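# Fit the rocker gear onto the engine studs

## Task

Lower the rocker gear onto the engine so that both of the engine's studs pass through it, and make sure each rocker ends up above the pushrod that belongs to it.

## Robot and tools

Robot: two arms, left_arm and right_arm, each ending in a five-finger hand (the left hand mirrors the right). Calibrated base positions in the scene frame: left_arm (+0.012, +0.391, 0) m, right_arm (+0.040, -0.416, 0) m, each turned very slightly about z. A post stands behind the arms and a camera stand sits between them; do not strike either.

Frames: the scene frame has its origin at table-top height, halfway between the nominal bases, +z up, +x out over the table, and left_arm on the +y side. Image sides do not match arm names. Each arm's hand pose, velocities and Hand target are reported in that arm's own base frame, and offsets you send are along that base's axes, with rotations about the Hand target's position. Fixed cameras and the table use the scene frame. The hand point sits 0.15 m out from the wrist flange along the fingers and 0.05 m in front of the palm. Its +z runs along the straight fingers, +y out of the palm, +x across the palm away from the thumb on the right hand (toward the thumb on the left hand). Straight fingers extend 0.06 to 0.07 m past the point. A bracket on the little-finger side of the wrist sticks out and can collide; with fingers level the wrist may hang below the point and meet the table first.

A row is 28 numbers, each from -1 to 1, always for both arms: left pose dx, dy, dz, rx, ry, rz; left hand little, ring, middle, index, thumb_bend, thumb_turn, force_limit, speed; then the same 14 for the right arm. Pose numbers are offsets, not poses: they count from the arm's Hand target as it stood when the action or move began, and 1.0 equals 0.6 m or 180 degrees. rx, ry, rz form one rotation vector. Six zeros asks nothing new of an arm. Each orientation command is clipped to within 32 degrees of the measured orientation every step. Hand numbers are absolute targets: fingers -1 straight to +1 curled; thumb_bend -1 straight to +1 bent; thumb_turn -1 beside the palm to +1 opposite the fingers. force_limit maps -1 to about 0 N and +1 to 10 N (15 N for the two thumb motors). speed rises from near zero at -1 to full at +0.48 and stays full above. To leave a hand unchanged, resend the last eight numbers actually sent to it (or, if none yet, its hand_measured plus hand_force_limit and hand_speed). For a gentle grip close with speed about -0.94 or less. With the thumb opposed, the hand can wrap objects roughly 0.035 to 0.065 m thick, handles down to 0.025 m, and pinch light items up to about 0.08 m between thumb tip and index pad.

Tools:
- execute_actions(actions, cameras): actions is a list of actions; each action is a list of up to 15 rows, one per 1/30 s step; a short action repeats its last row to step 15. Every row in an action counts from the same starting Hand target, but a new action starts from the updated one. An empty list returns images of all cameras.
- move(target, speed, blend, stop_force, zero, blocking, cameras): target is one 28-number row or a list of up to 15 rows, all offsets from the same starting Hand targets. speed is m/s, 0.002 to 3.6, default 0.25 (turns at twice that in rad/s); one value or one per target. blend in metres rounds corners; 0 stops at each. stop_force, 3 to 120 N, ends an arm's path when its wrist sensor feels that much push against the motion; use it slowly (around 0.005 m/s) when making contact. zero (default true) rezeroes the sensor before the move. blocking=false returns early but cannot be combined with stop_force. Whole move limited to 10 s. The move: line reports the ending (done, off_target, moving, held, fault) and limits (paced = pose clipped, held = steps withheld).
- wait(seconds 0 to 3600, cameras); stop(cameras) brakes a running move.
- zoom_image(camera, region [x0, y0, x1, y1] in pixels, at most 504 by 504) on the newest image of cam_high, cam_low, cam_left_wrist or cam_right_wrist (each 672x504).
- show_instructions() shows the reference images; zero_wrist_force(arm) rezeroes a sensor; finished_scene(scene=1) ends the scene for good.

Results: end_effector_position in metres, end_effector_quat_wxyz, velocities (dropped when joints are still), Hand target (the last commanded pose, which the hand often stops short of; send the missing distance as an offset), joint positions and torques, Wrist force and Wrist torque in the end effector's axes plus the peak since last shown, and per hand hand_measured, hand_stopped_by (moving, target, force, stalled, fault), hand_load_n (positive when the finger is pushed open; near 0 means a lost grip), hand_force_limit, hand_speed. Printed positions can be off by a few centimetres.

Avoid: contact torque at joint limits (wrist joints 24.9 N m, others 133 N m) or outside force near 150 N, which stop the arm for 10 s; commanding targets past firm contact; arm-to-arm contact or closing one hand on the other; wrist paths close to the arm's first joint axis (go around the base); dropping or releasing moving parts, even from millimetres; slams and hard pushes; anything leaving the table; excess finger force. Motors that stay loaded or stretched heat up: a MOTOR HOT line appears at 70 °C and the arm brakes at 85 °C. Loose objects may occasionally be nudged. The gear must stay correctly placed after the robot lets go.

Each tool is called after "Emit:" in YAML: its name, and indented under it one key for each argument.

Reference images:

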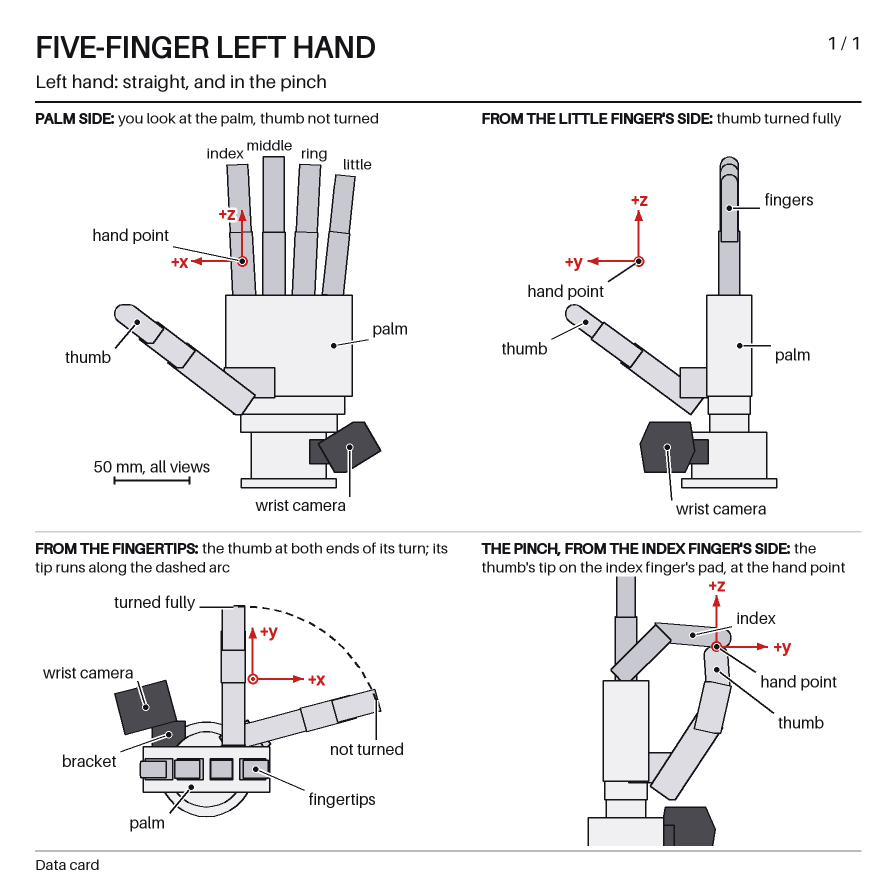

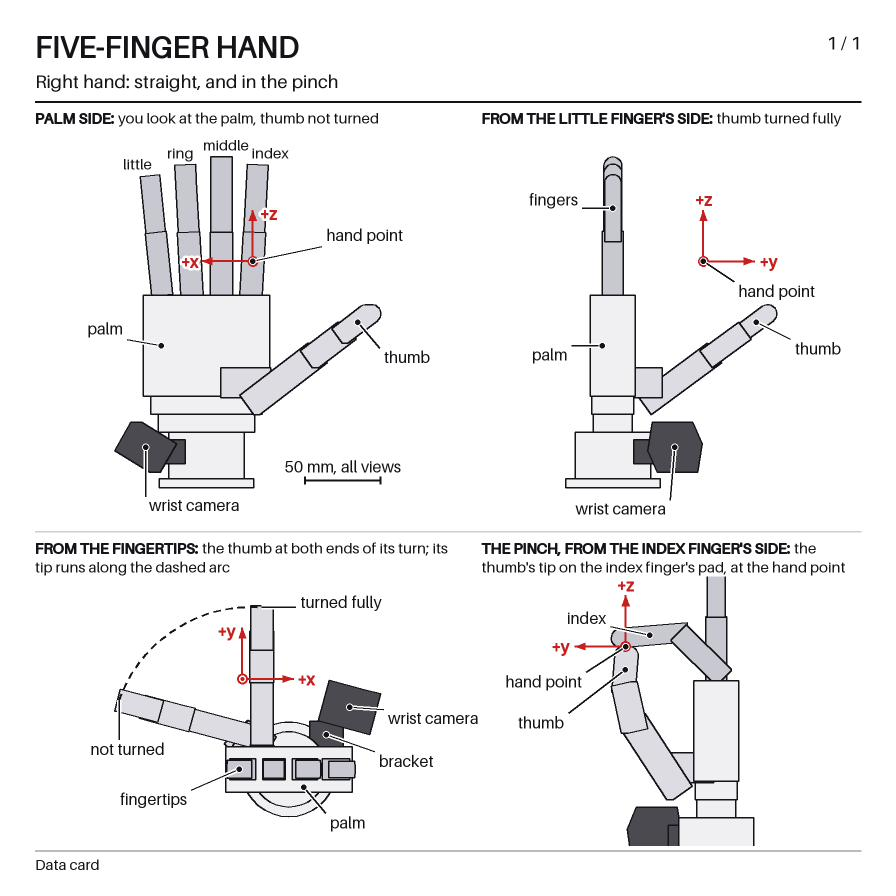

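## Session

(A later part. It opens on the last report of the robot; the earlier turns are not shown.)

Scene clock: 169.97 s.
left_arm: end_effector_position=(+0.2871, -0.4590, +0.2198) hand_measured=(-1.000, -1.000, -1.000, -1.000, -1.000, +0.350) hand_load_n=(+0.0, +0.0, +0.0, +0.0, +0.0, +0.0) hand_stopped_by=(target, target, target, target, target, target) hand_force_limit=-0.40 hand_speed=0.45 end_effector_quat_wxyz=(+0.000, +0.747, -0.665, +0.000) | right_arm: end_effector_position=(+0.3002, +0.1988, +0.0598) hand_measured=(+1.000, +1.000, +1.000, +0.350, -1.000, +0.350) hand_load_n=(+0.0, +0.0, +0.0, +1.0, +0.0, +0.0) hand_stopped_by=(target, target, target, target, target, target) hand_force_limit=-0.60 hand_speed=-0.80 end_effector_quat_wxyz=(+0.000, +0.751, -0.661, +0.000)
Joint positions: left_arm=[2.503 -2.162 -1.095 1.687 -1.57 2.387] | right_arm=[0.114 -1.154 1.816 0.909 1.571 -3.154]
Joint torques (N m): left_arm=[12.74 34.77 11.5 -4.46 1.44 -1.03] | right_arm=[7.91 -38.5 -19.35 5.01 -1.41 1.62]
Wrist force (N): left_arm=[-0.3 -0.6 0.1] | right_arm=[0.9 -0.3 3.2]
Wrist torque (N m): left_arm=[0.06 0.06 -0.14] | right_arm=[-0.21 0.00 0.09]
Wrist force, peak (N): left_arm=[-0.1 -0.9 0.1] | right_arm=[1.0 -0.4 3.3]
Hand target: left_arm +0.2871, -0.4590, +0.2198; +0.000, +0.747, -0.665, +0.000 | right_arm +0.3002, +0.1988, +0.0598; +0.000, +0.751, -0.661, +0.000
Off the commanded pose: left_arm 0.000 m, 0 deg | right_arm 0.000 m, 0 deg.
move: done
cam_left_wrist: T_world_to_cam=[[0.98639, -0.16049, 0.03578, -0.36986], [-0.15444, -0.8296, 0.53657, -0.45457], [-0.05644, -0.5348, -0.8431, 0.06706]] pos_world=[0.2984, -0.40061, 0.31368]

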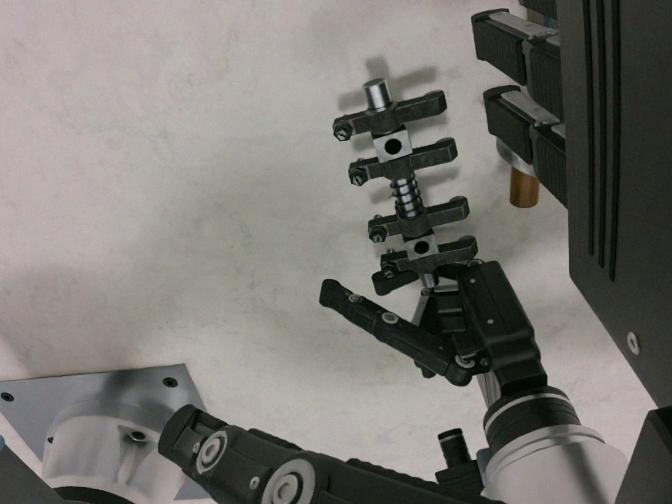

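Emit:
move:
  target:
    - [0.0005,0.0003,-0.05,0,0,0.0128,1,1,1,0.1,-1,0.35,-0.4,0.45,0,0,0,0,0,0,1,1,1,0.35,-1,0.35,-0.6,-0.8]
    - [0.0005,0.0003,-0.24,0,0,0.0128,1,1,1,0.1,-1,0.35,-0.4,0.45,0,0,0,0,0,0,1,1,1,0.35,-1,0.35,-0.6,-0.8]
  speed: 0.12
  cameras: ["cam_left_wrist","cam_low"]

Emit:
zoom_image:
  camera: "cam_left_wrist"
  region: [200, 100, 600, 500]

Emit:
zoom_image:
  camera: "cam_low"
  region: [380, 200, 540, 360]

Scene clock: 173.60 s.
left_arm: end_effector_position=(+0.2874, -0.4588, +0.0757) hand_measured=(+1.000, +1.000, +1.000, +0.100, -1.000, +0.350) hand_load_n=(+0.0, +0.0, +0.0, +0.0, -0.5, +0.0) hand_stopped_by=(target, target, target, target, target, target) hand_force_limit=-0.40 hand_speed=0.45 end_effector_quat_wxyz=(+0.000, +0.760, -0.650, +0.000) | right_arm: end_effector_position=(+0.3002, +0.1988, +0.0598) hand_measured=(+1.000, +1.000, +1.000, +0.350, -1.000, +0.350) hand_load_n=(+0.0, +0.0, +0.0, +1.0, +0.0, +0.0) hand_stopped_by=(target, target, target, target, target, target) hand_force_limit=-0.60 hand_speed=-0.80 end_effector_quat_wxyz=(+0.000, +0.751, -0.661, +0.000)
Joint positions: left_arm=[2.505 -2.255 -1.324 2.008 -1.57 2.349] | right_arm=[0.114 -1.154 1.816 0.909 1.571 -3.154]
Joint torques (N m): left_arm=[-13.59 61.95 21.16 -4.02 1.41 -1.16] | right_arm=[7.69 -38.68 -18.89 4.91 -1.37 1.6]
Wrist force (N): left_arm=[-0.6 -0.5 -0.1] | right_arm=[0.8 -0.4 3.3]
Wrist torque (N m): left_arm=[0.09 0.11 -0.17] | right_arm=[-0.23 0.00 0.09]
Wrist force, peak (N): left_arm=[-0.4 -0.6 1.4] | right_arm=[1.2 -0.3 3.3]
Hand target: left_arm +0.2874, -0.4588, +0.0758; +0.000, +0.760, -0.650, +0.000 | right_arm +0.3002, +0.1988, +0.0598; +0.000, +0.751, -0.661, +0.000
Off the commanded pose: left_arm 0.000 m, 0 deg | right_arm 0.000 m, 0 deg.
move: done
cam_left_wrist: T_world_to_cam=[[0.99205, -0.12069, 0.03556, -0.34827], [-0.12084, -0.83522, 0.53647, -0.3893], [-0.03504, -0.5365, -0.84317, -0.06126]] pos_world=[0.29631, -0.40005, 0.16958]
Images, in order (width x height): cam_low 672x504, cam_left_wrist 672x504.

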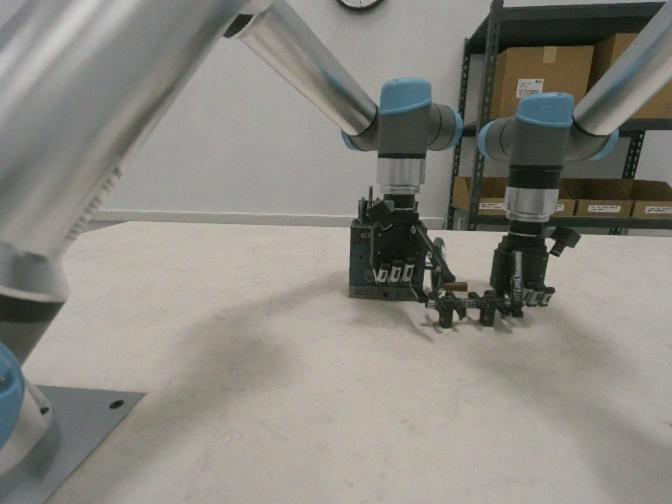

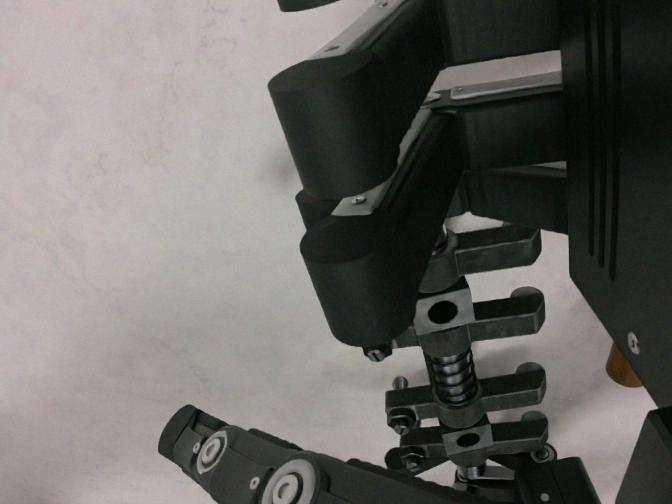

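Scaled by 1.260 from the camera's image (finer frame: 960x720).

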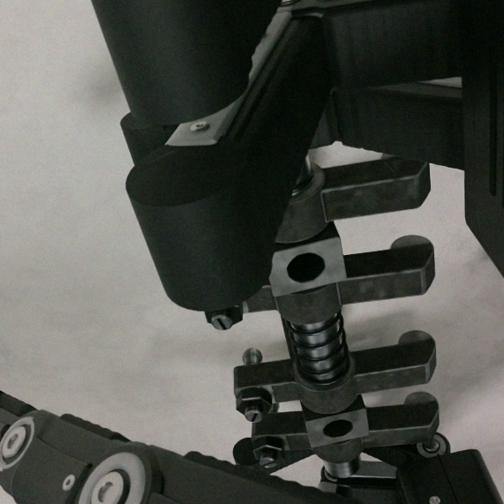

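Scaled by 3.150 from the camera's image (finer frame: 960x720).

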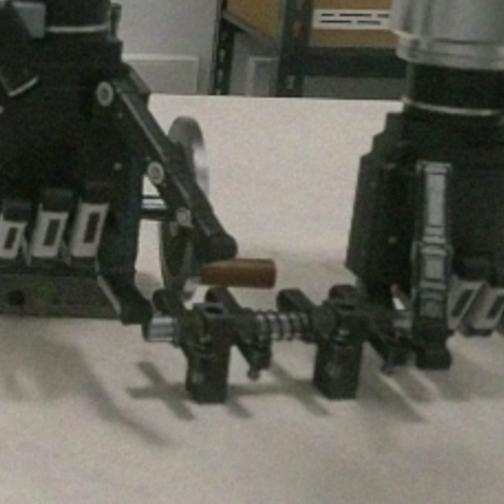

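Emit:
zoom_image:
  camera: "cam_low"
  region: [400, 270, 450, 320]

Emit:
zoom_image:
  camera: "cam_low"
  region: [350, 200, 470, 320]

Scaled by 10.080 from the camera's image (finer frame: 960x720).

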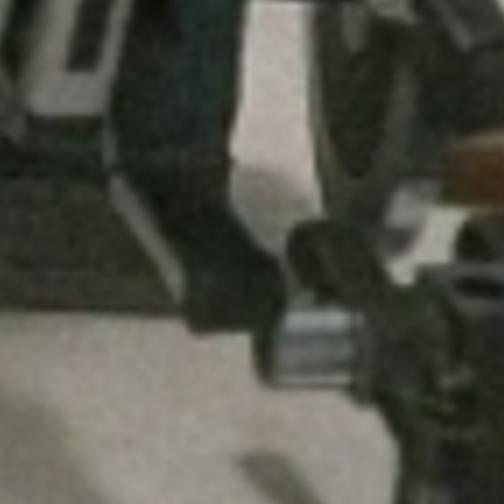

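Scaled by 4.200 from the camera's image (finer frame: 960x720).

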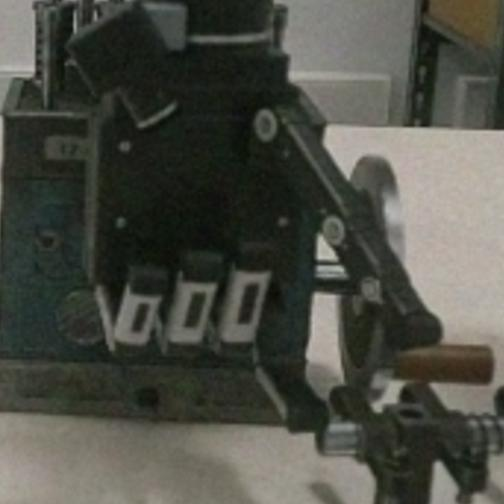

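Emit:
move:
  target: [0,0,-0.0797,0,0,0,1,1,1,0.1,-1,0.35,-0.4,0.45,0,0,0,0,0,0,1,1,1,0.35,-1,0.35,-0.6,-0.8]
  speed: 0.06
  stop_force: 6
  cameras: ["cam_left_wrist","cam_low"]

Emit:
zoom_image:
  camera: "cam_left_wrist"
  region: [300, 200, 600, 500]

Emit:
zoom_image:
  camera: "cam_low"
  region: [390, 270, 450, 330]

Scene clock: 178.10 s.
left_arm: end_effector_position=(+0.2874, -0.4588, +0.0279) hand_measured=(+1.000, +1.000, +1.000, +0.100, -1.000, +0.350) hand_load_n=(+0.0, +0.0, +0.0, +0.0, +0.0, +0.0) hand_stopped_by=(target, target, target, target, target, target) hand_force_limit=-0.40 hand_speed=0.45 end_effector_quat_wxyz=(+0.000, +0.760, -0.650, +0.000) | right_arm: end_effector_position=(+0.3002, +0.1988, +0.0598) hand_measured=(+1.000, +1.000, +1.000, +0.350, -1.000, +0.350) hand_load_n=(+0.0, +0.0, +0.0, +1.0, +0.0, +0.0) hand_stopped_by=(target, target, target, target, target, target) hand_force_limit=-0.60 hand_speed=-0.80 end_effector_quat_wxyz=(+0.000, +0.751, -0.661, +0.000)
Joint positions: left_arm=[2.505 -2.308 -1.365 2.103 -1.57 2.349] | right_arm=[0.114 -1.154 1.816 0.909 1.571 -3.154]
Joint torques (N m): left_arm=[-12.22 62.41 22.06 -4.84 0.36 -0.43] | right_arm=[7.19 -38.12 -19.77 4.87 -1.56 1.5]
Wrist force (N): left_arm=[-0.1 -0.2 0.0] | right_arm=[0.9 -0.3 2.9]
Wrist torque (N m): left_arm=[0.16 0.02 -0.15] | right_arm=[-0.19 0.00 0.09]
Wrist force, peak (N): left_arm=[-0.6 -0.1 -1.3] | right_arm=[0.8 -0.5 3.4]
Hand target: left_arm +0.2874, -0.4588, +0.0279; +0.000, +0.760, -0.650, +0.000 | right_arm +0.3002, +0.1988, +0.0598; +0.000, +0.751, -0.661, +0.000
Off the commanded pose: left_arm 0.000 m, 0 deg | right_arm 0.000 m, 0 deg.
move: done
cam_left_wrist: T_world_to_cam=[[0.99205, -0.12066, 0.0358, -0.34659], [-0.12094, -0.83515, 0.53656, -0.36361], [-0.03485, -0.53662, -0.8431, -0.10168]] pos_world=[0.29631, -0.40005, 0.12178]
Images, in order (width x height): cam_low 672x504, cam_left_wrist 672x504.

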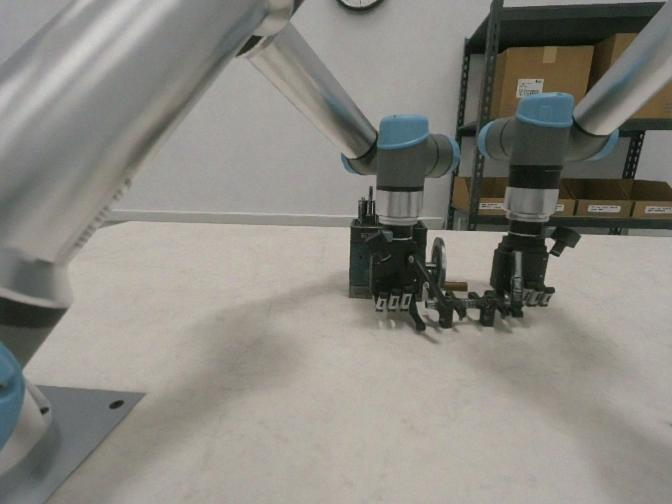

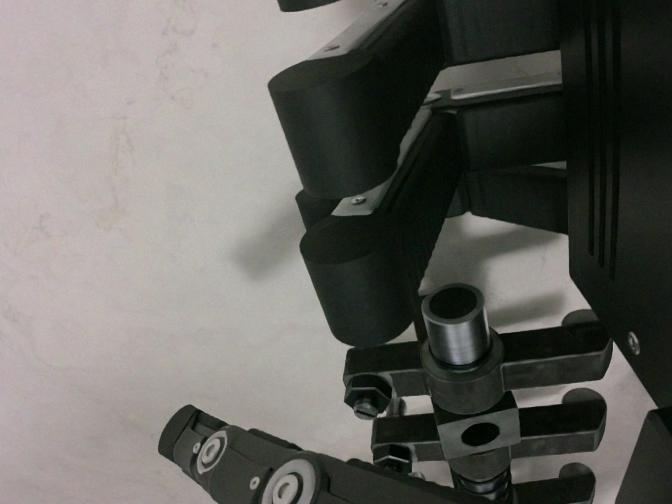

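Scaled by 1.680 from the camera's image (finer frame: 960x720).

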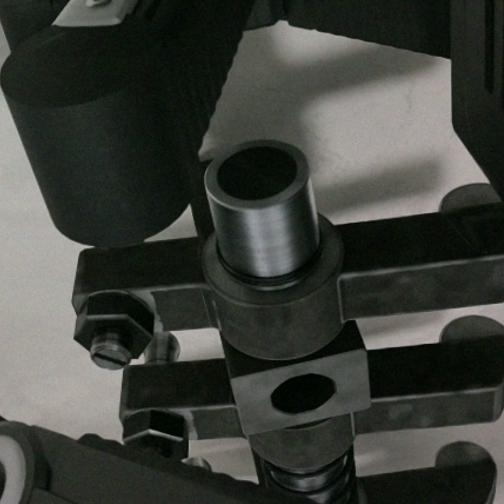

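Scaled by 8.400 from the camera's image (finer frame: 960x720).

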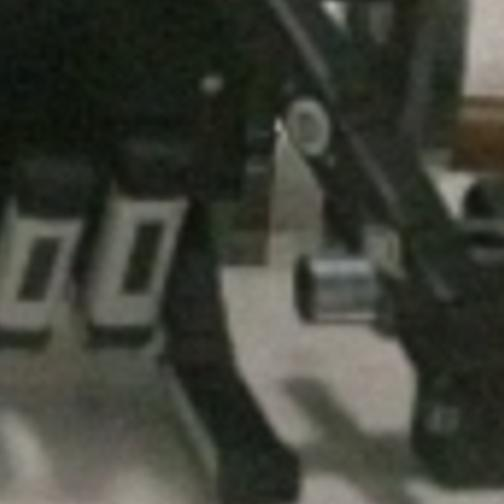

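Emit:
move:
  target: [0.005,-0.0328,0,0,0,0,1,1,1,0.1,-1,0.35,-0.4,0.45,0,0,0,0,0,0,1,1,1,0.35,-1,0.35,-0.6,-0.8]
  speed: 0.02
  stop_force: 3
  cameras: ["cam_left_wrist","cam_low"]

Emit:
zoom_image:
  camera: "cam_left_wrist"
  region: [300, 200, 600, 500]

Emit:
zoom_image:
  camera: "cam_low"
  region: [390, 280, 450, 340]

Scene clock: 181.37 s.
left_arm: end_effector_position=(+0.2904, -0.4785, +0.0279) hand_measured=(+1.000, +1.000, +1.000, +0.100, -1.000, +0.350) hand_load_n=(+0.0, +0.0, +0.0, +0.0, +0.0, +0.0) hand_stopped_by=(target, target, target, target, target, target) hand_force_limit=-0.40 hand_speed=0.45 end_effector_quat_wxyz=(+0.000, +0.760, -0.650, +0.000) | right_arm: end_effector_position=(+0.3002, +0.1988, +0.0598) hand_measured=(+1.000, +1.000, +1.000, +0.350, -1.000, +0.350) hand_load_n=(+0.0, +0.0, +0.0, +1.0, +0.0, +0.0) hand_stopped_by=(target, target, target, target, target, target) hand_force_limit=-0.60 hand_speed=-0.80 end_effector_quat_wxyz=(+0.000, +0.751, -0.661, +0.000)
Joint positions: left_arm=[2.479 -2.346 -1.296 2.071 -1.57 2.323] | right_arm=[0.114 -1.154 1.816 0.909 1.571 -3.154]
Joint torques (N m): left_arm=[13.6 63.8 9.57 0.18 -0.04 1.48] | right_arm=[8.27 -38.37 -19.31 4.81 -1.54 1.43]
Wrist force (N): left_arm=[-0.1 -0.3 -0.2] | right_arm=[1.0 -0.4 3.0]
Wrist torque (N m): left_arm=[0.12 0.03 0.07] | right_arm=[-0.20 0.00 0.09]
Wrist force, peak (N): left_arm=[-0.2 -0.8 -0.5] | right_arm=[0.8 -0.5 3.4]
Hand target: left_arm +0.2904, -0.4785, +0.0279; +0.000, +0.760, -0.650, +0.000 | right_arm +0.3002, +0.1988, +0.0598; +0.000, +0.751, -0.661, +0.000
Off the commanded pose: left_arm 0.000 m, 0 deg | right_arm 0.000 m, 0 deg.
move: done
cam_left_wrist: T_world_to_cam=[[0.99205, -0.12066, 0.0358, -0.35194], [-0.12094, -0.83515, 0.53656, -0.3797], [-0.03485, -0.53662, -0.8431, -0.11214]] pos_world=[0.29931, -0.41975, 0.12178]
Images, in order (width x height): cam_low 672x504, cam_left_wrist 672x504.

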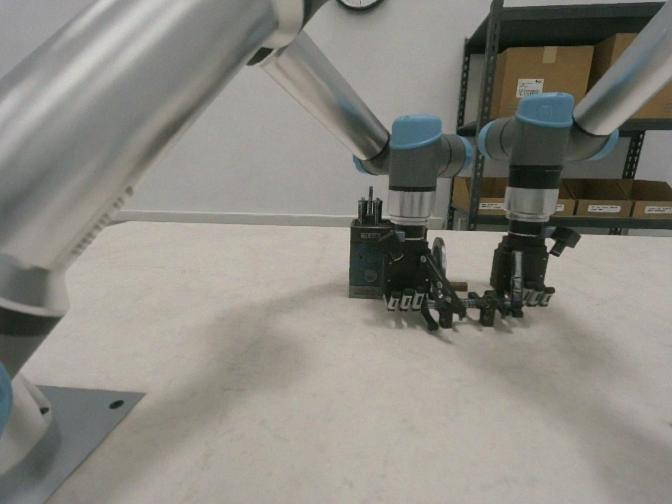

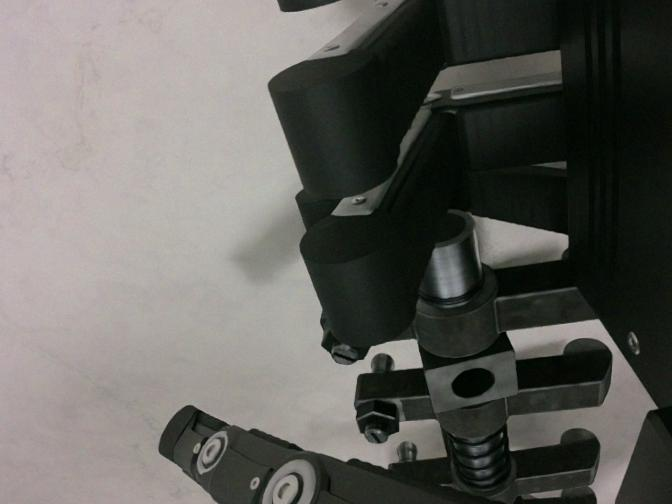

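Scaled by 1.680 from the camera's image (finer frame: 960x720).

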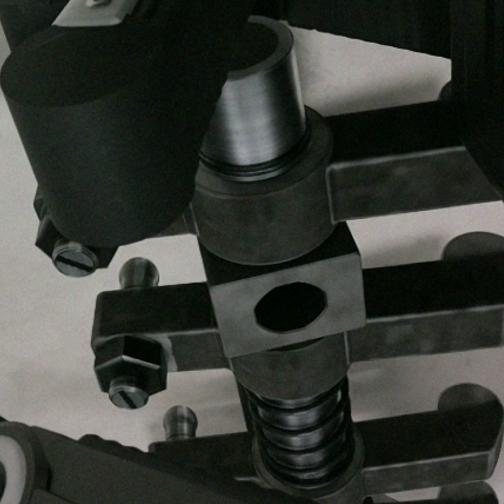

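Scaled by 8.400 from the camera's image (finer frame: 960x720).

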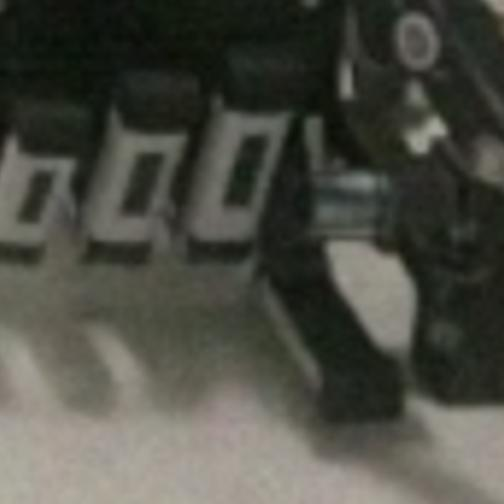

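Emit:
move:
  target: [0.0022,-0.014,0,0,0,0,1,1,1,0.1,-1,0.35,-0.4,0.45,0,0,0,0,0,0,1,1,1,0.35,-1,0.35,-0.6,-0.8]
  speed: 0.015
  stop_force: 3
  cameras: ["cam_left_wrist","cam_low"]

Emit:
zoom_image:
  camera: "cam_left_wrist"
  region: [300, 200, 600, 500]

Emit:
zoom_image:
  camera: "cam_low"
  region: [410, 280, 470, 340]

Scene clock: 183.67 s.
left_arm: end_effector_position=(+0.2910, -0.4815, +0.0280) hand_measured=(+1.000, +1.000, +1.000, +0.100, -1.000, +0.350) hand_load_n=(+0.0, +0.0, +0.0, +0.5, +0.0, +0.0) hand_stopped_by=(target, target, target, target, target, target) hand_force_limit=-0.40 hand_speed=0.45 end_effector_quat_wxyz=(+0.000, +0.760, -0.650, +0.000) | right_arm: end_effector_position=(+0.3002, +0.1988, +0.0598) hand_measured=(+1.000, +1.000, +1.000, +0.350, -1.000, +0.350) hand_load_n=(+0.0, +0.0, +0.0, +1.0, -0.5, +0.0) hand_stopped_by=(target, target, target, target, target, target) hand_force_limit=-0.60 hand_speed=-0.80 end_effector_quat_wxyz=(+0.000, +0.751, -0.661, +0.000)
Joint positions: left_arm=[2.475 -2.352 -1.285 2.066 -1.57 2.319] | right_arm=[0.114 -1.154 1.816 0.909 1.571 -3.154]
Joint torques (N m): left_arm=[12.96 64.9 22.67 0.37 -0.48 1.51] | right_arm=[8.19 -38.27 -19.56 4.89 -1.38 1.42]
Wrist force (N): left_arm=[-0.4 0.3 -0.3] | right_arm=[2.0 -0.2 3.3]
Wrist torque (N m): left_arm=[0.21 -0.07 -0.06] | right_arm=[-0.22 0.04 0.12]
Wrist force, peak (N): left_arm=[-6.1 -1.6 -0.5] | right_arm=[8.0 1.4 4.0]
Hand target: left_arm +0.2910, -0.4815, +0.0280; +0.000, +0.760, -0.650, +0.000 (not the last commanded pose) | right_arm +0.3002, +0.1988, +0.0598; +0.000, +0.751, -0.661, +0.000
Off the commanded pose: left_arm 0.005 m, 0 deg | right_arm 0.000 m, 0 deg.
move: contact (left_arm)
cam_left_wrist: T_world_to_cam=[[0.99207, -0.12048, 0.03593, -0.35274], [-0.12085, -0.83513, 0.53661, -0.38222], [-0.03464, -0.5367, -0.84306, -0.11375]] pos_world=[0.29981, -0.42275, 0.12188]
Images, in order (width x height): cam_low 672x504, cam_left_wrist 672x504.

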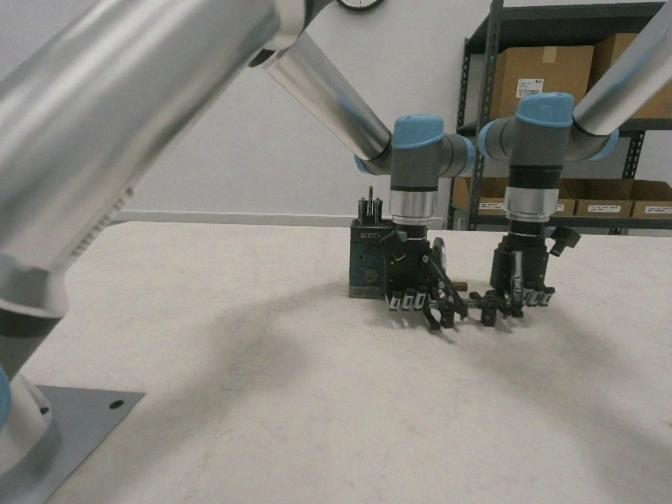

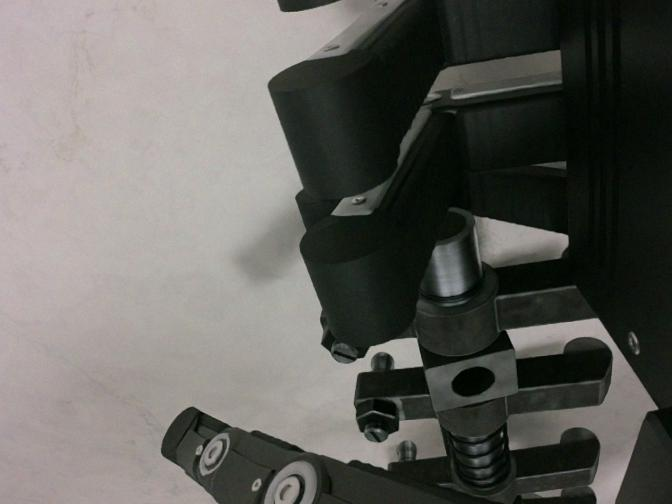

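Scaled by 1.680 from the camera's image (finer frame: 960x720).

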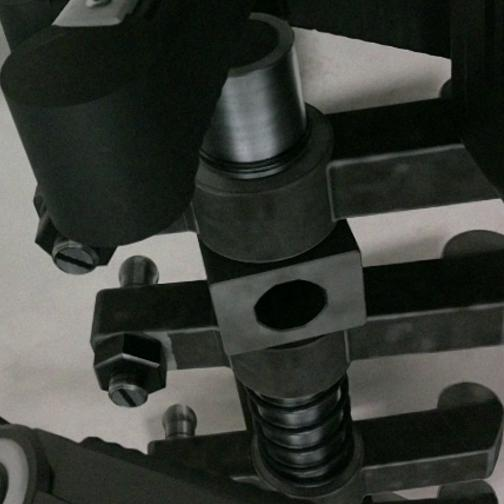

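Scaled by 8.400 from the camera's image (finer frame: 960x720).

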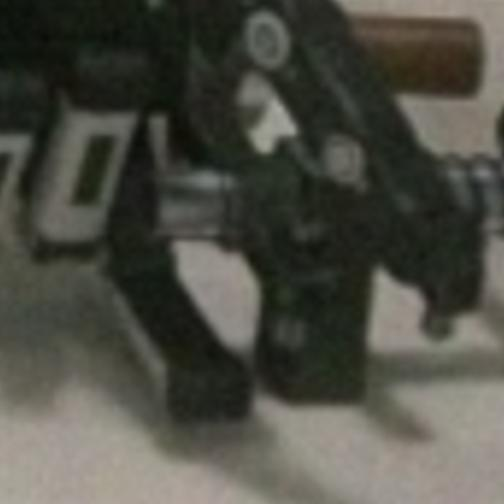

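Emit:
move:
  target:
    - [-0.001,0.0066,0,0,0,0,1,1,1,0.1,-1,0.35,-0.4,0.45,0,0,0,0,0,0,1,1,1,0.35,-1,0.35,-0.6,-0.8]
    - [-0.001,0.0066,0.009,0,0,0,1,1,1,0.1,-1,0.35,-0.4,0.45,0,0,0,0,0,0,1,1,1,0.35,-1,0.35,-0.6,-0.8]
  speed: 0.03

Emit:
move:
  target: [0.0025,-0.0158,0,0,0,0,1,1,1,0.1,-1,0.35,-0.4,0.45,0,0,0,0,0,0,1,1,1,0.35,-1,0.35,-0.6,-0.8]
  speed: 0.015
  stop_force: 3
  cameras: ["cam_left_wrist","cam_low","cam_right_wrist"]

Emit:
zoom_image:
  camera: "cam_left_wrist"
  region: [300, 200, 600, 500]

Emit:
zoom_image:
  camera: "cam_low"
  region: [410, 280, 470, 340]

Scene clock: 188.60 s.
left_arm: end_effector_position=(+0.2904, -0.4775, +0.0337) hand_measured=(+1.000, +1.000, +1.000, +0.100, -1.000, +0.350) hand_load_n=(+0.0, +0.0, +0.0, +0.0, +0.0, +0.0) hand_stopped_by=(target, target, target, target, target, target) hand_force_limit=-0.40 hand_speed=0.45 end_effector_quat_wxyz=(+0.000, +0.760, -0.650, +0.000) | right_arm: end_effector_position=(+0.3002, +0.1988, +0.0598) hand_measured=(+1.000, +1.000, +1.000, +0.350, -1.000, +0.350) hand_load_n=(+0.0, +0.0, +0.0, +1.0, +0.0, +0.0) hand_stopped_by=(target, target, target, target, target, target) hand_force_limit=-0.60 hand_speed=-0.80 end_effector_quat_wxyz=(+0.000, +0.751, -0.661, +0.000)
Joint positions: left_arm=[2.48 -2.337 -1.295 2.062 -1.57 2.324] | right_arm=[0.114 -1.154 1.816 0.909 1.571 -3.154]
Joint torques (N m): left_arm=[-14.27 41.02 11.68 0.23 1.72 -1.31] | right_arm=[7.63 -38.38 -18.23 4.85 -1.64 1.48]
Wrist force (N): left_arm=[-0.1 -0.2 -0.1] | right_arm=[0.6 -0.3 3.1]
Wrist torque (N m): left_arm=[0.14 -0.02 -0.08] | right_arm=[-0.20 0.13 0.07]
Wrist force, peak (N): left_arm=[-1.0 0.0 -0.1] | right_arm=[1.9 -0.2 3.5]
Hand target: left_arm +0.2904, -0.4775, +0.0334; +0.000, +0.760, -0.650, +0.000 | right_arm +0.3002, +0.1988, +0.0598; +0.000, +0.751, -0.661, +0.000
Off the commanded pose: left_arm 0.000 m, 0 deg | right_arm 0.000 m, 0 deg.
move: done

Scene clock: 190.27 s.
left_arm: end_effector_position=(+0.2916, -0.4853, +0.0334) hand_measured=(+1.000, +1.000, +1.000, +0.100, -1.000, +0.350) hand_load_n=(+0.5, +0.5, +0.0, +0.0, +0.0, +0.0) hand_stopped_by=(target, target, target, target, target, target) hand_force_limit=-0.40 hand_speed=0.45 end_effector_quat_wxyz=(+0.000, +0.760, -0.650, +0.000) | right_arm: end_effector_position=(+0.3002, +0.1988, +0.0598) hand_measured=(+1.000, +1.000, +1.000, +0.350, -1.000, +0.350) hand_load_n=(+0.0, +0.0, +0.0, +1.0, +0.0, +0.0) hand_stopped_by=(target, target, target, target, target, target) hand_force_limit=-0.60 hand_speed=-0.80 end_effector_quat_wxyz=(+0.000, +0.751, -0.661, +0.000)
Joint positions: left_arm=[2.47 -2.353 -1.266 2.049 -1.57 2.314] | right_arm=[0.114 -1.154 1.816 0.909 1.571 -3.154]
Joint torques (N m): left_arm=[13.77 65.03 22.73 0.31 1.44 1.59] | right_arm=[7.64 -37.75 -18.77 4.03 -1.73 1.57]
Wrist force (N): left_arm=[0.5 0.0 -0.4] | right_arm=[0.9 -0.4 3.3]
Wrist torque (N m): left_arm=[0.19 -0.15 -0.01] | right_arm=[-0.23 0.14 0.07]
Wrist force, peak (N): left_arm=[-7.1 -2.7 0.1] | right_arm=[9.1 2.2 3.5]
Hand target: left_arm +0.2916, -0.4853, +0.0334; +0.000, +0.760, -0.650, +0.000 (not the last commanded pose) | right_arm +0.3002, +0.1988, +0.0598; +0.000, +0.751, -0.661, +0.000
Off the commanded pose: left_arm 0.002 m, 0 deg | right_arm 0.000 m, 0 deg.
move: contact (left_arm)
cam_left_wrist: T_world_to_cam=[[0.99207, -0.12047, 0.03593, -0.35409], [-0.12085, -0.8351, 0.53666, -0.3882], [-0.03465, -0.53674, -0.84303, -0.11123]] pos_world=[0.30051, -0.42655, 0.12728]
cam_right_wrist: T_world_to_cam=[[-0.92587, -0.37381, -0.05505, 0.36408], [-0.35143, 0.79846, 0.48884, -0.07764], [-0.13878, 0.47195, -0.87064, 0.11809]] pos_world=[0.3262, 0.14236, 0.16081]
Images, in order (width x height): cam_low 672x504, cam_left_wrist 672x504, cam_right_wrist 672x504.

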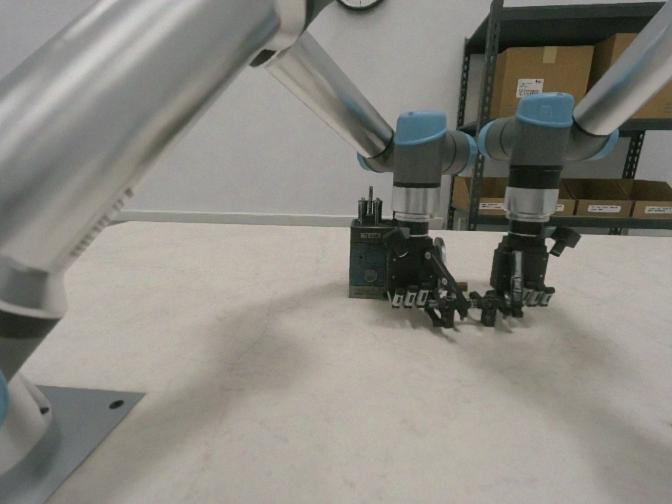

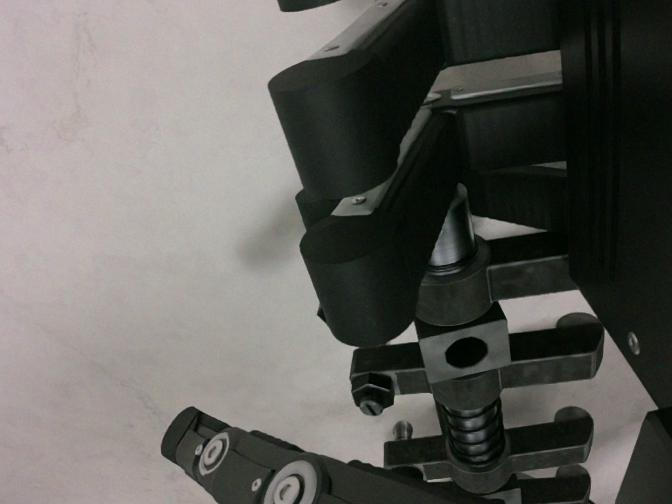

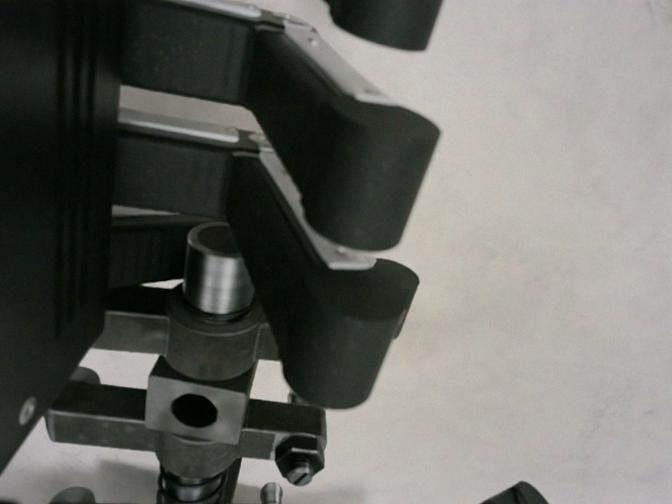

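Scaled by 1.680 from the camera's image (finer frame: 960x720).

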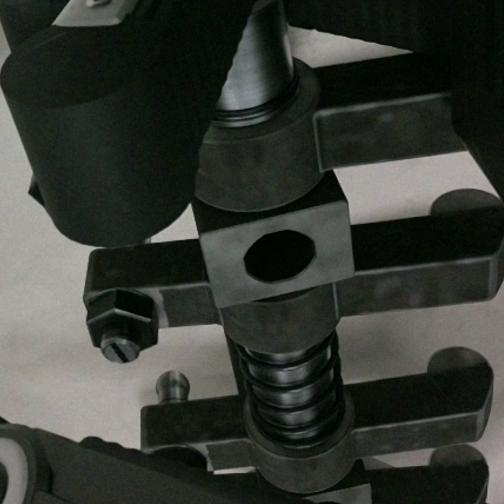

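Scaled by 8.400 from the camera's image (finer frame: 960x720).

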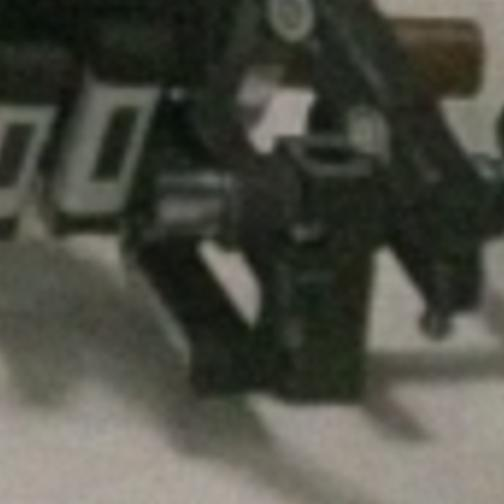

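Emit:
move:
  target: [0,0,-0.0063,0,0,0,1,1,1,0.1,-1,0.35,-0.4,0.45,0,0,0,0,0,0,1,1,1,0.35,-1,0.35,-0.6,-0.8]
  speed: 0.01
  stop_force: 3

Scene clock: 194.27 s.
left_arm: end_effector_position=(+0.2916, -0.4853, +0.0296) hand_measured=(+1.000, +1.000, +1.000, +0.100, -1.000, +0.350) hand_load_n=(+0.0, +0.0, +0.0, +0.0, +0.0, +0.0) hand_stopped_by=(target, target, target, target, target, target) hand_force_limit=-0.40 hand_speed=0.45 end_effector_quat_wxyz=(+0.000, +0.760, -0.650, +0.000) | right_arm: end_effector_position=(+0.3002, +0.1988, +0.0598) hand_measured=(+1.000, +1.000, +1.000, +0.350, -1.000, +0.350) hand_load_n=(+0.0, +0.0, +0.0, +1.5, +0.0, +0.0) hand_stopped_by=(target, target, target, target, target, target) hand_force_limit=-0.60 hand_speed=-0.80 end_effector_quat_wxyz=(+0.000, +0.751, -0.661, +0.000)
Joint positions: left_arm=[2.47 -2.357 -1.269 2.056 -1.57 2.314] | right_arm=[0.114 -1.154 1.816 0.909 1.571 -3.154]
Joint torques (N m): left_arm=[12.16 52.73 17.38 -4.49 1.37 1.47] | right_arm=[9.06 -37.44 -18.42 0.81 -1.65 1.58]
Wrist force (N): left_arm=[0.5 -0.1 0.1] | right_arm=[0.7 -0.6 2.7]
Wrist torque (N m): left_arm=[0.14 -0.11 0.00] | right_arm=[-0.23 0.18 0.05]
Wrist force, peak (N): left_arm=[-1.8 -0.1 -0.4] | right_arm=[2.0 0.0 3.3]
Hand target: left_arm +0.2916, -0.4853, +0.0296; +0.000, +0.760, -0.650, +0.000 | right_arm +0.3002, +0.1988, +0.0598; +0.000, +0.751, -0.661, +0.000
Off the commanded pose: left_arm 0.000 m, 0 deg | right_arm 0.000 m, 0 deg.
move: done

Now curl the left index gently.

Emit:
move:
  target: [0,0,0,0,0,0,1,1,1,0.35,-1,0.35,-0.6,-0.8,0,0,0,0,0,0,1,1,1,0.35,-1,0.35,-0.6,-0.8]
  cameras: ["cam_left_wrist","cam_low"]

Emit:
zoom_image:
  camera: "cam_low"
  region: [410, 260, 560, 340]

Scene clock: 195.23 s.
left_arm: end_effector_position=(+0.2916, -0.4853, +0.0296) hand_measured=(+1.000, +1.000, +1.000, +0.338, -1.000, +0.350) hand_load_n=(+0.0, +0.0, +0.0, +1.5, +0.0, +0.0) hand_stopped_by=(target, target, target, force, target, target) hand_force_limit=-0.60 hand_speed=-0.80 end_effector_quat_wxyz=(+0.000, +0.760, -0.650, +0.000) | right_arm: end_effector_position=(+0.3002, +0.1988, +0.0598) hand_measured=(+1.000, +1.000, +1.000, +0.350, -1.000, +0.350) hand_load_n=(+0.0, +0.0, +0.0, +1.0, +0.0, +0.0) hand_stopped_by=(target, target, target, target, target, target) hand_force_limit=-0.60 hand_speed=-0.80 end_effector_quat_wxyz=(+0.000, +0.751, -0.661, +0.000)
Joint positions: left_arm=[2.47 -2.357 -1.269 2.056 -1.57 2.314] | right_arm=[0.114 -1.154 1.816 0.909 1.571 -3.154]
Joint torques (N m): left_arm=[10.59 62.24 21.98 -4.72 1.57 1.45] | right_arm=[8 -38.3 -18.71 0.46 -1.71 1.43]
Wrist force (N): left_arm=[-0.4 -0.5 2.5] | right_arm=[0.4 -0.1 2.8]
Wrist torque (N m): left_arm=[0.00 0.00 -0.04] | right_arm=[-0.17 0.17 0.06]
Wrist force, peak (N): left_arm=[0.0 -0.4 2.7] | right_arm=[0.6 -0.6 3.2]
Hand target: left_arm +0.2916, -0.4853, +0.0296; +0.000, +0.760, -0.650, +0.000 | right_arm +0.3002, +0.1988, +0.0598; +0.000, +0.751, -0.661, +0.000
Off the commanded pose: left_arm 0.000 m, 0 deg | right_arm 0.000 m, 0 deg.
move: done
cam_left_wrist: T_world_to_cam=[[0.99207, -0.12047, 0.03593, -0.35395], [-0.12085, -0.8351, 0.53666, -0.38616], [-0.03465, -0.53674, -0.84303, -0.11444]] pos_world=[0.30051, -0.42655, 0.12348]
Images, in order (width x height): cam_low 672x504, cam_left_wrist 672x504.

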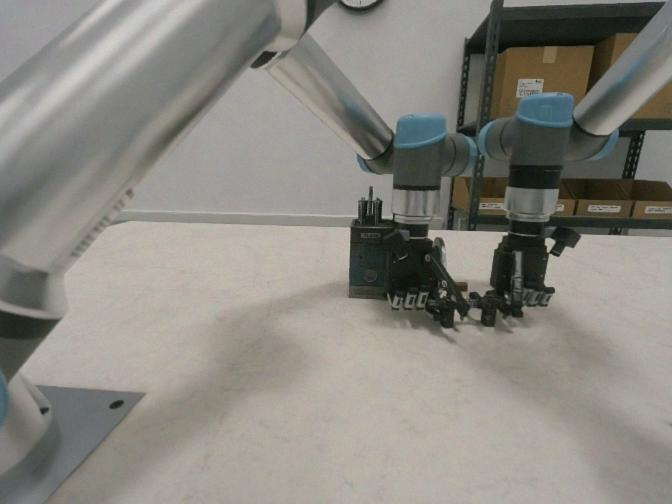

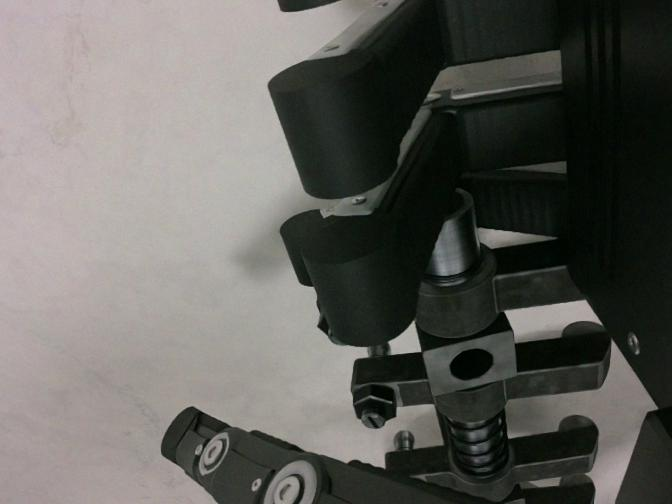

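Scaled by 3.360 from the camera's image (finer frame: 960x720).

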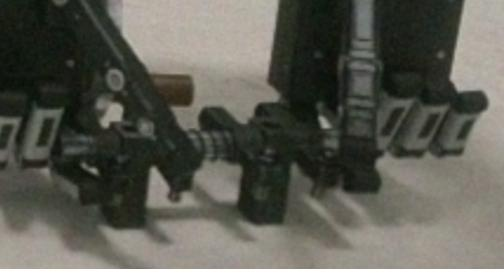

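Emit:
move:
  target: [0,0,0.0167,0,0,0,1,1,1,0.35,-1,0.35,-0.6,-0.8,0,0,0.0167,0,0,0,1,1,1,0.35,-1,0.35,-0.6,-0.8]
  speed: 0.02
  cameras: ["cam_left_wrist","cam_low","cam_right_wrist"]

Emit:
zoom_image:
  camera: "cam_low"
  region: [410, 250, 560, 340]

Scene clock: 197.20 s.
left_arm: end_effector_position=(+0.2916, -0.4853, +0.0398) hand_measured=(+1.000, +1.000, +1.000, +0.338, -1.000, +0.350) hand_load_n=(+0.0, +0.0, +0.0, +2.0, -0.5, +0.0) hand_stopped_by=(target, target, target, force, target, target) hand_force_limit=-0.60 hand_speed=-0.80 end_effector_quat_wxyz=(+0.000, +0.760, -0.650, +0.000) | right_arm: end_effector_position=(+0.3002, +0.1988, +0.0700) hand_measured=(+1.000, +1.000, +1.000, +0.350, -1.000, +0.350) hand_load_n=(+0.0, +0.0, +0.0, +1.5, +0.0, +0.0) hand_stopped_by=(target, target, target, target, target, target) hand_force_limit=-0.60 hand_speed=-0.80 end_effector_quat_wxyz=(+0.000, +0.751, -0.661, +0.000)
Joint positions: left_arm=[2.47 -2.346 -1.261 2.037 -1.57 2.314] | right_arm=[0.114 -1.169 1.807 0.934 1.571 -3.154]
Joint torques (N m): left_arm=[7.48 49.01 15.48 -0.95 1.65 1.5] | right_arm=[7.89 -26.2 -12.47 0.41 -1.72 1.54]
Wrist force (N): left_arm=[-0.9 -0.8 3.1] | right_arm=[1.2 -0.6 3.5]
Wrist torque (N m): left_arm=[-0.05 0.03 -0.05] | right_arm=[-0.26 0.07 0.09]
Wrist force, peak (N): left_arm=[-0.9 -1.0 3.6] | right_arm=[1.1 -0.5 3.9]
Hand target: left_arm +0.2916, -0.4853, +0.0397; +0.000, +0.760, -0.650, +0.000 | right_arm +0.3002, +0.1988, +0.0698; +0.000, +0.751, -0.661, +0.000
Off the commanded pose: left_arm 0.000 m, 0 deg | right_arm 0.000 m, 0 deg.
move: done
cam_left_wrist: T_world_to_cam=[[0.99207, -0.12047, 0.03594, -0.35432], [-0.12084, -0.83506, 0.53673, -0.39163], [-0.03465, -0.53681, -0.84299, -0.10587]] pos_world=[0.30051, -0.42655, 0.13368]
cam_right_wrist: T_world_to_cam=[[-0.92587, -0.37381, -0.05505, 0.36465], [-0.35143, 0.79846, 0.48884, -0.08263], [-0.13878, 0.47195, -0.87064, 0.12697]] pos_world=[0.3262, 0.14236, 0.17101]
Images, in order (width x height): cam_low 672x504, cam_left_wrist 672x504, cam_right_wrist 672x504.

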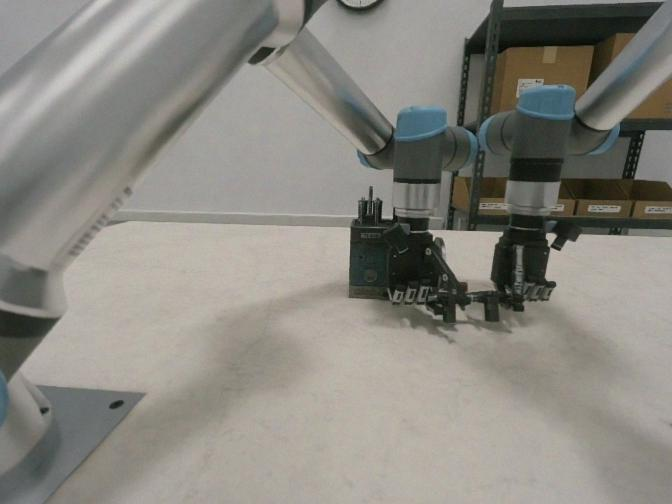

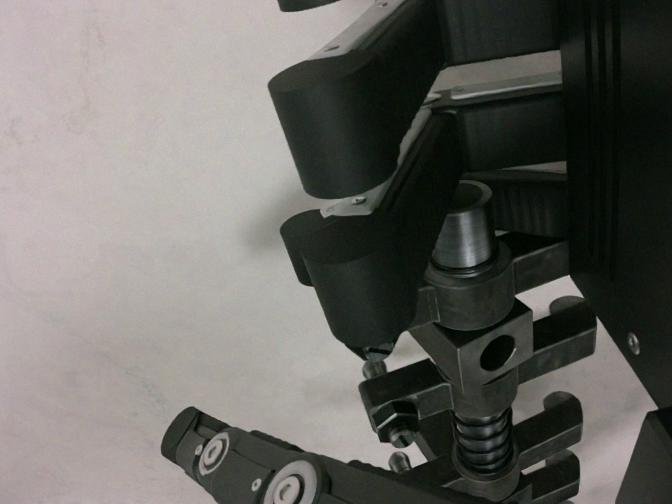

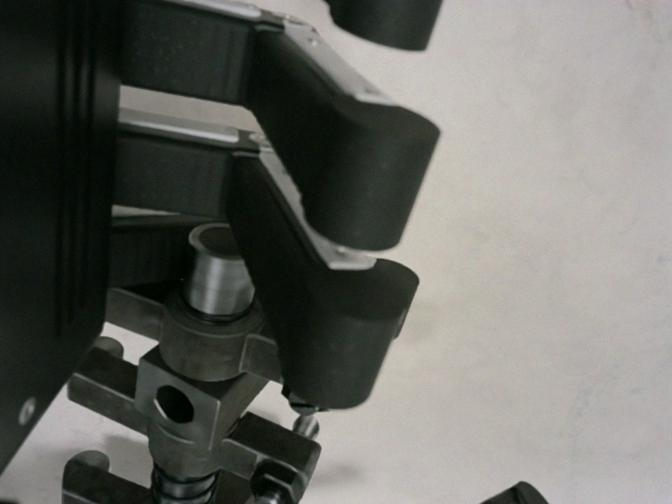

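Scaled by 3.360 from the camera's image (finer frame: 960x720).

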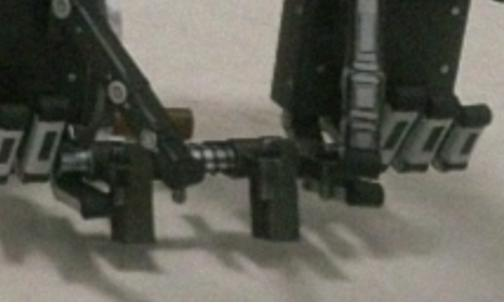

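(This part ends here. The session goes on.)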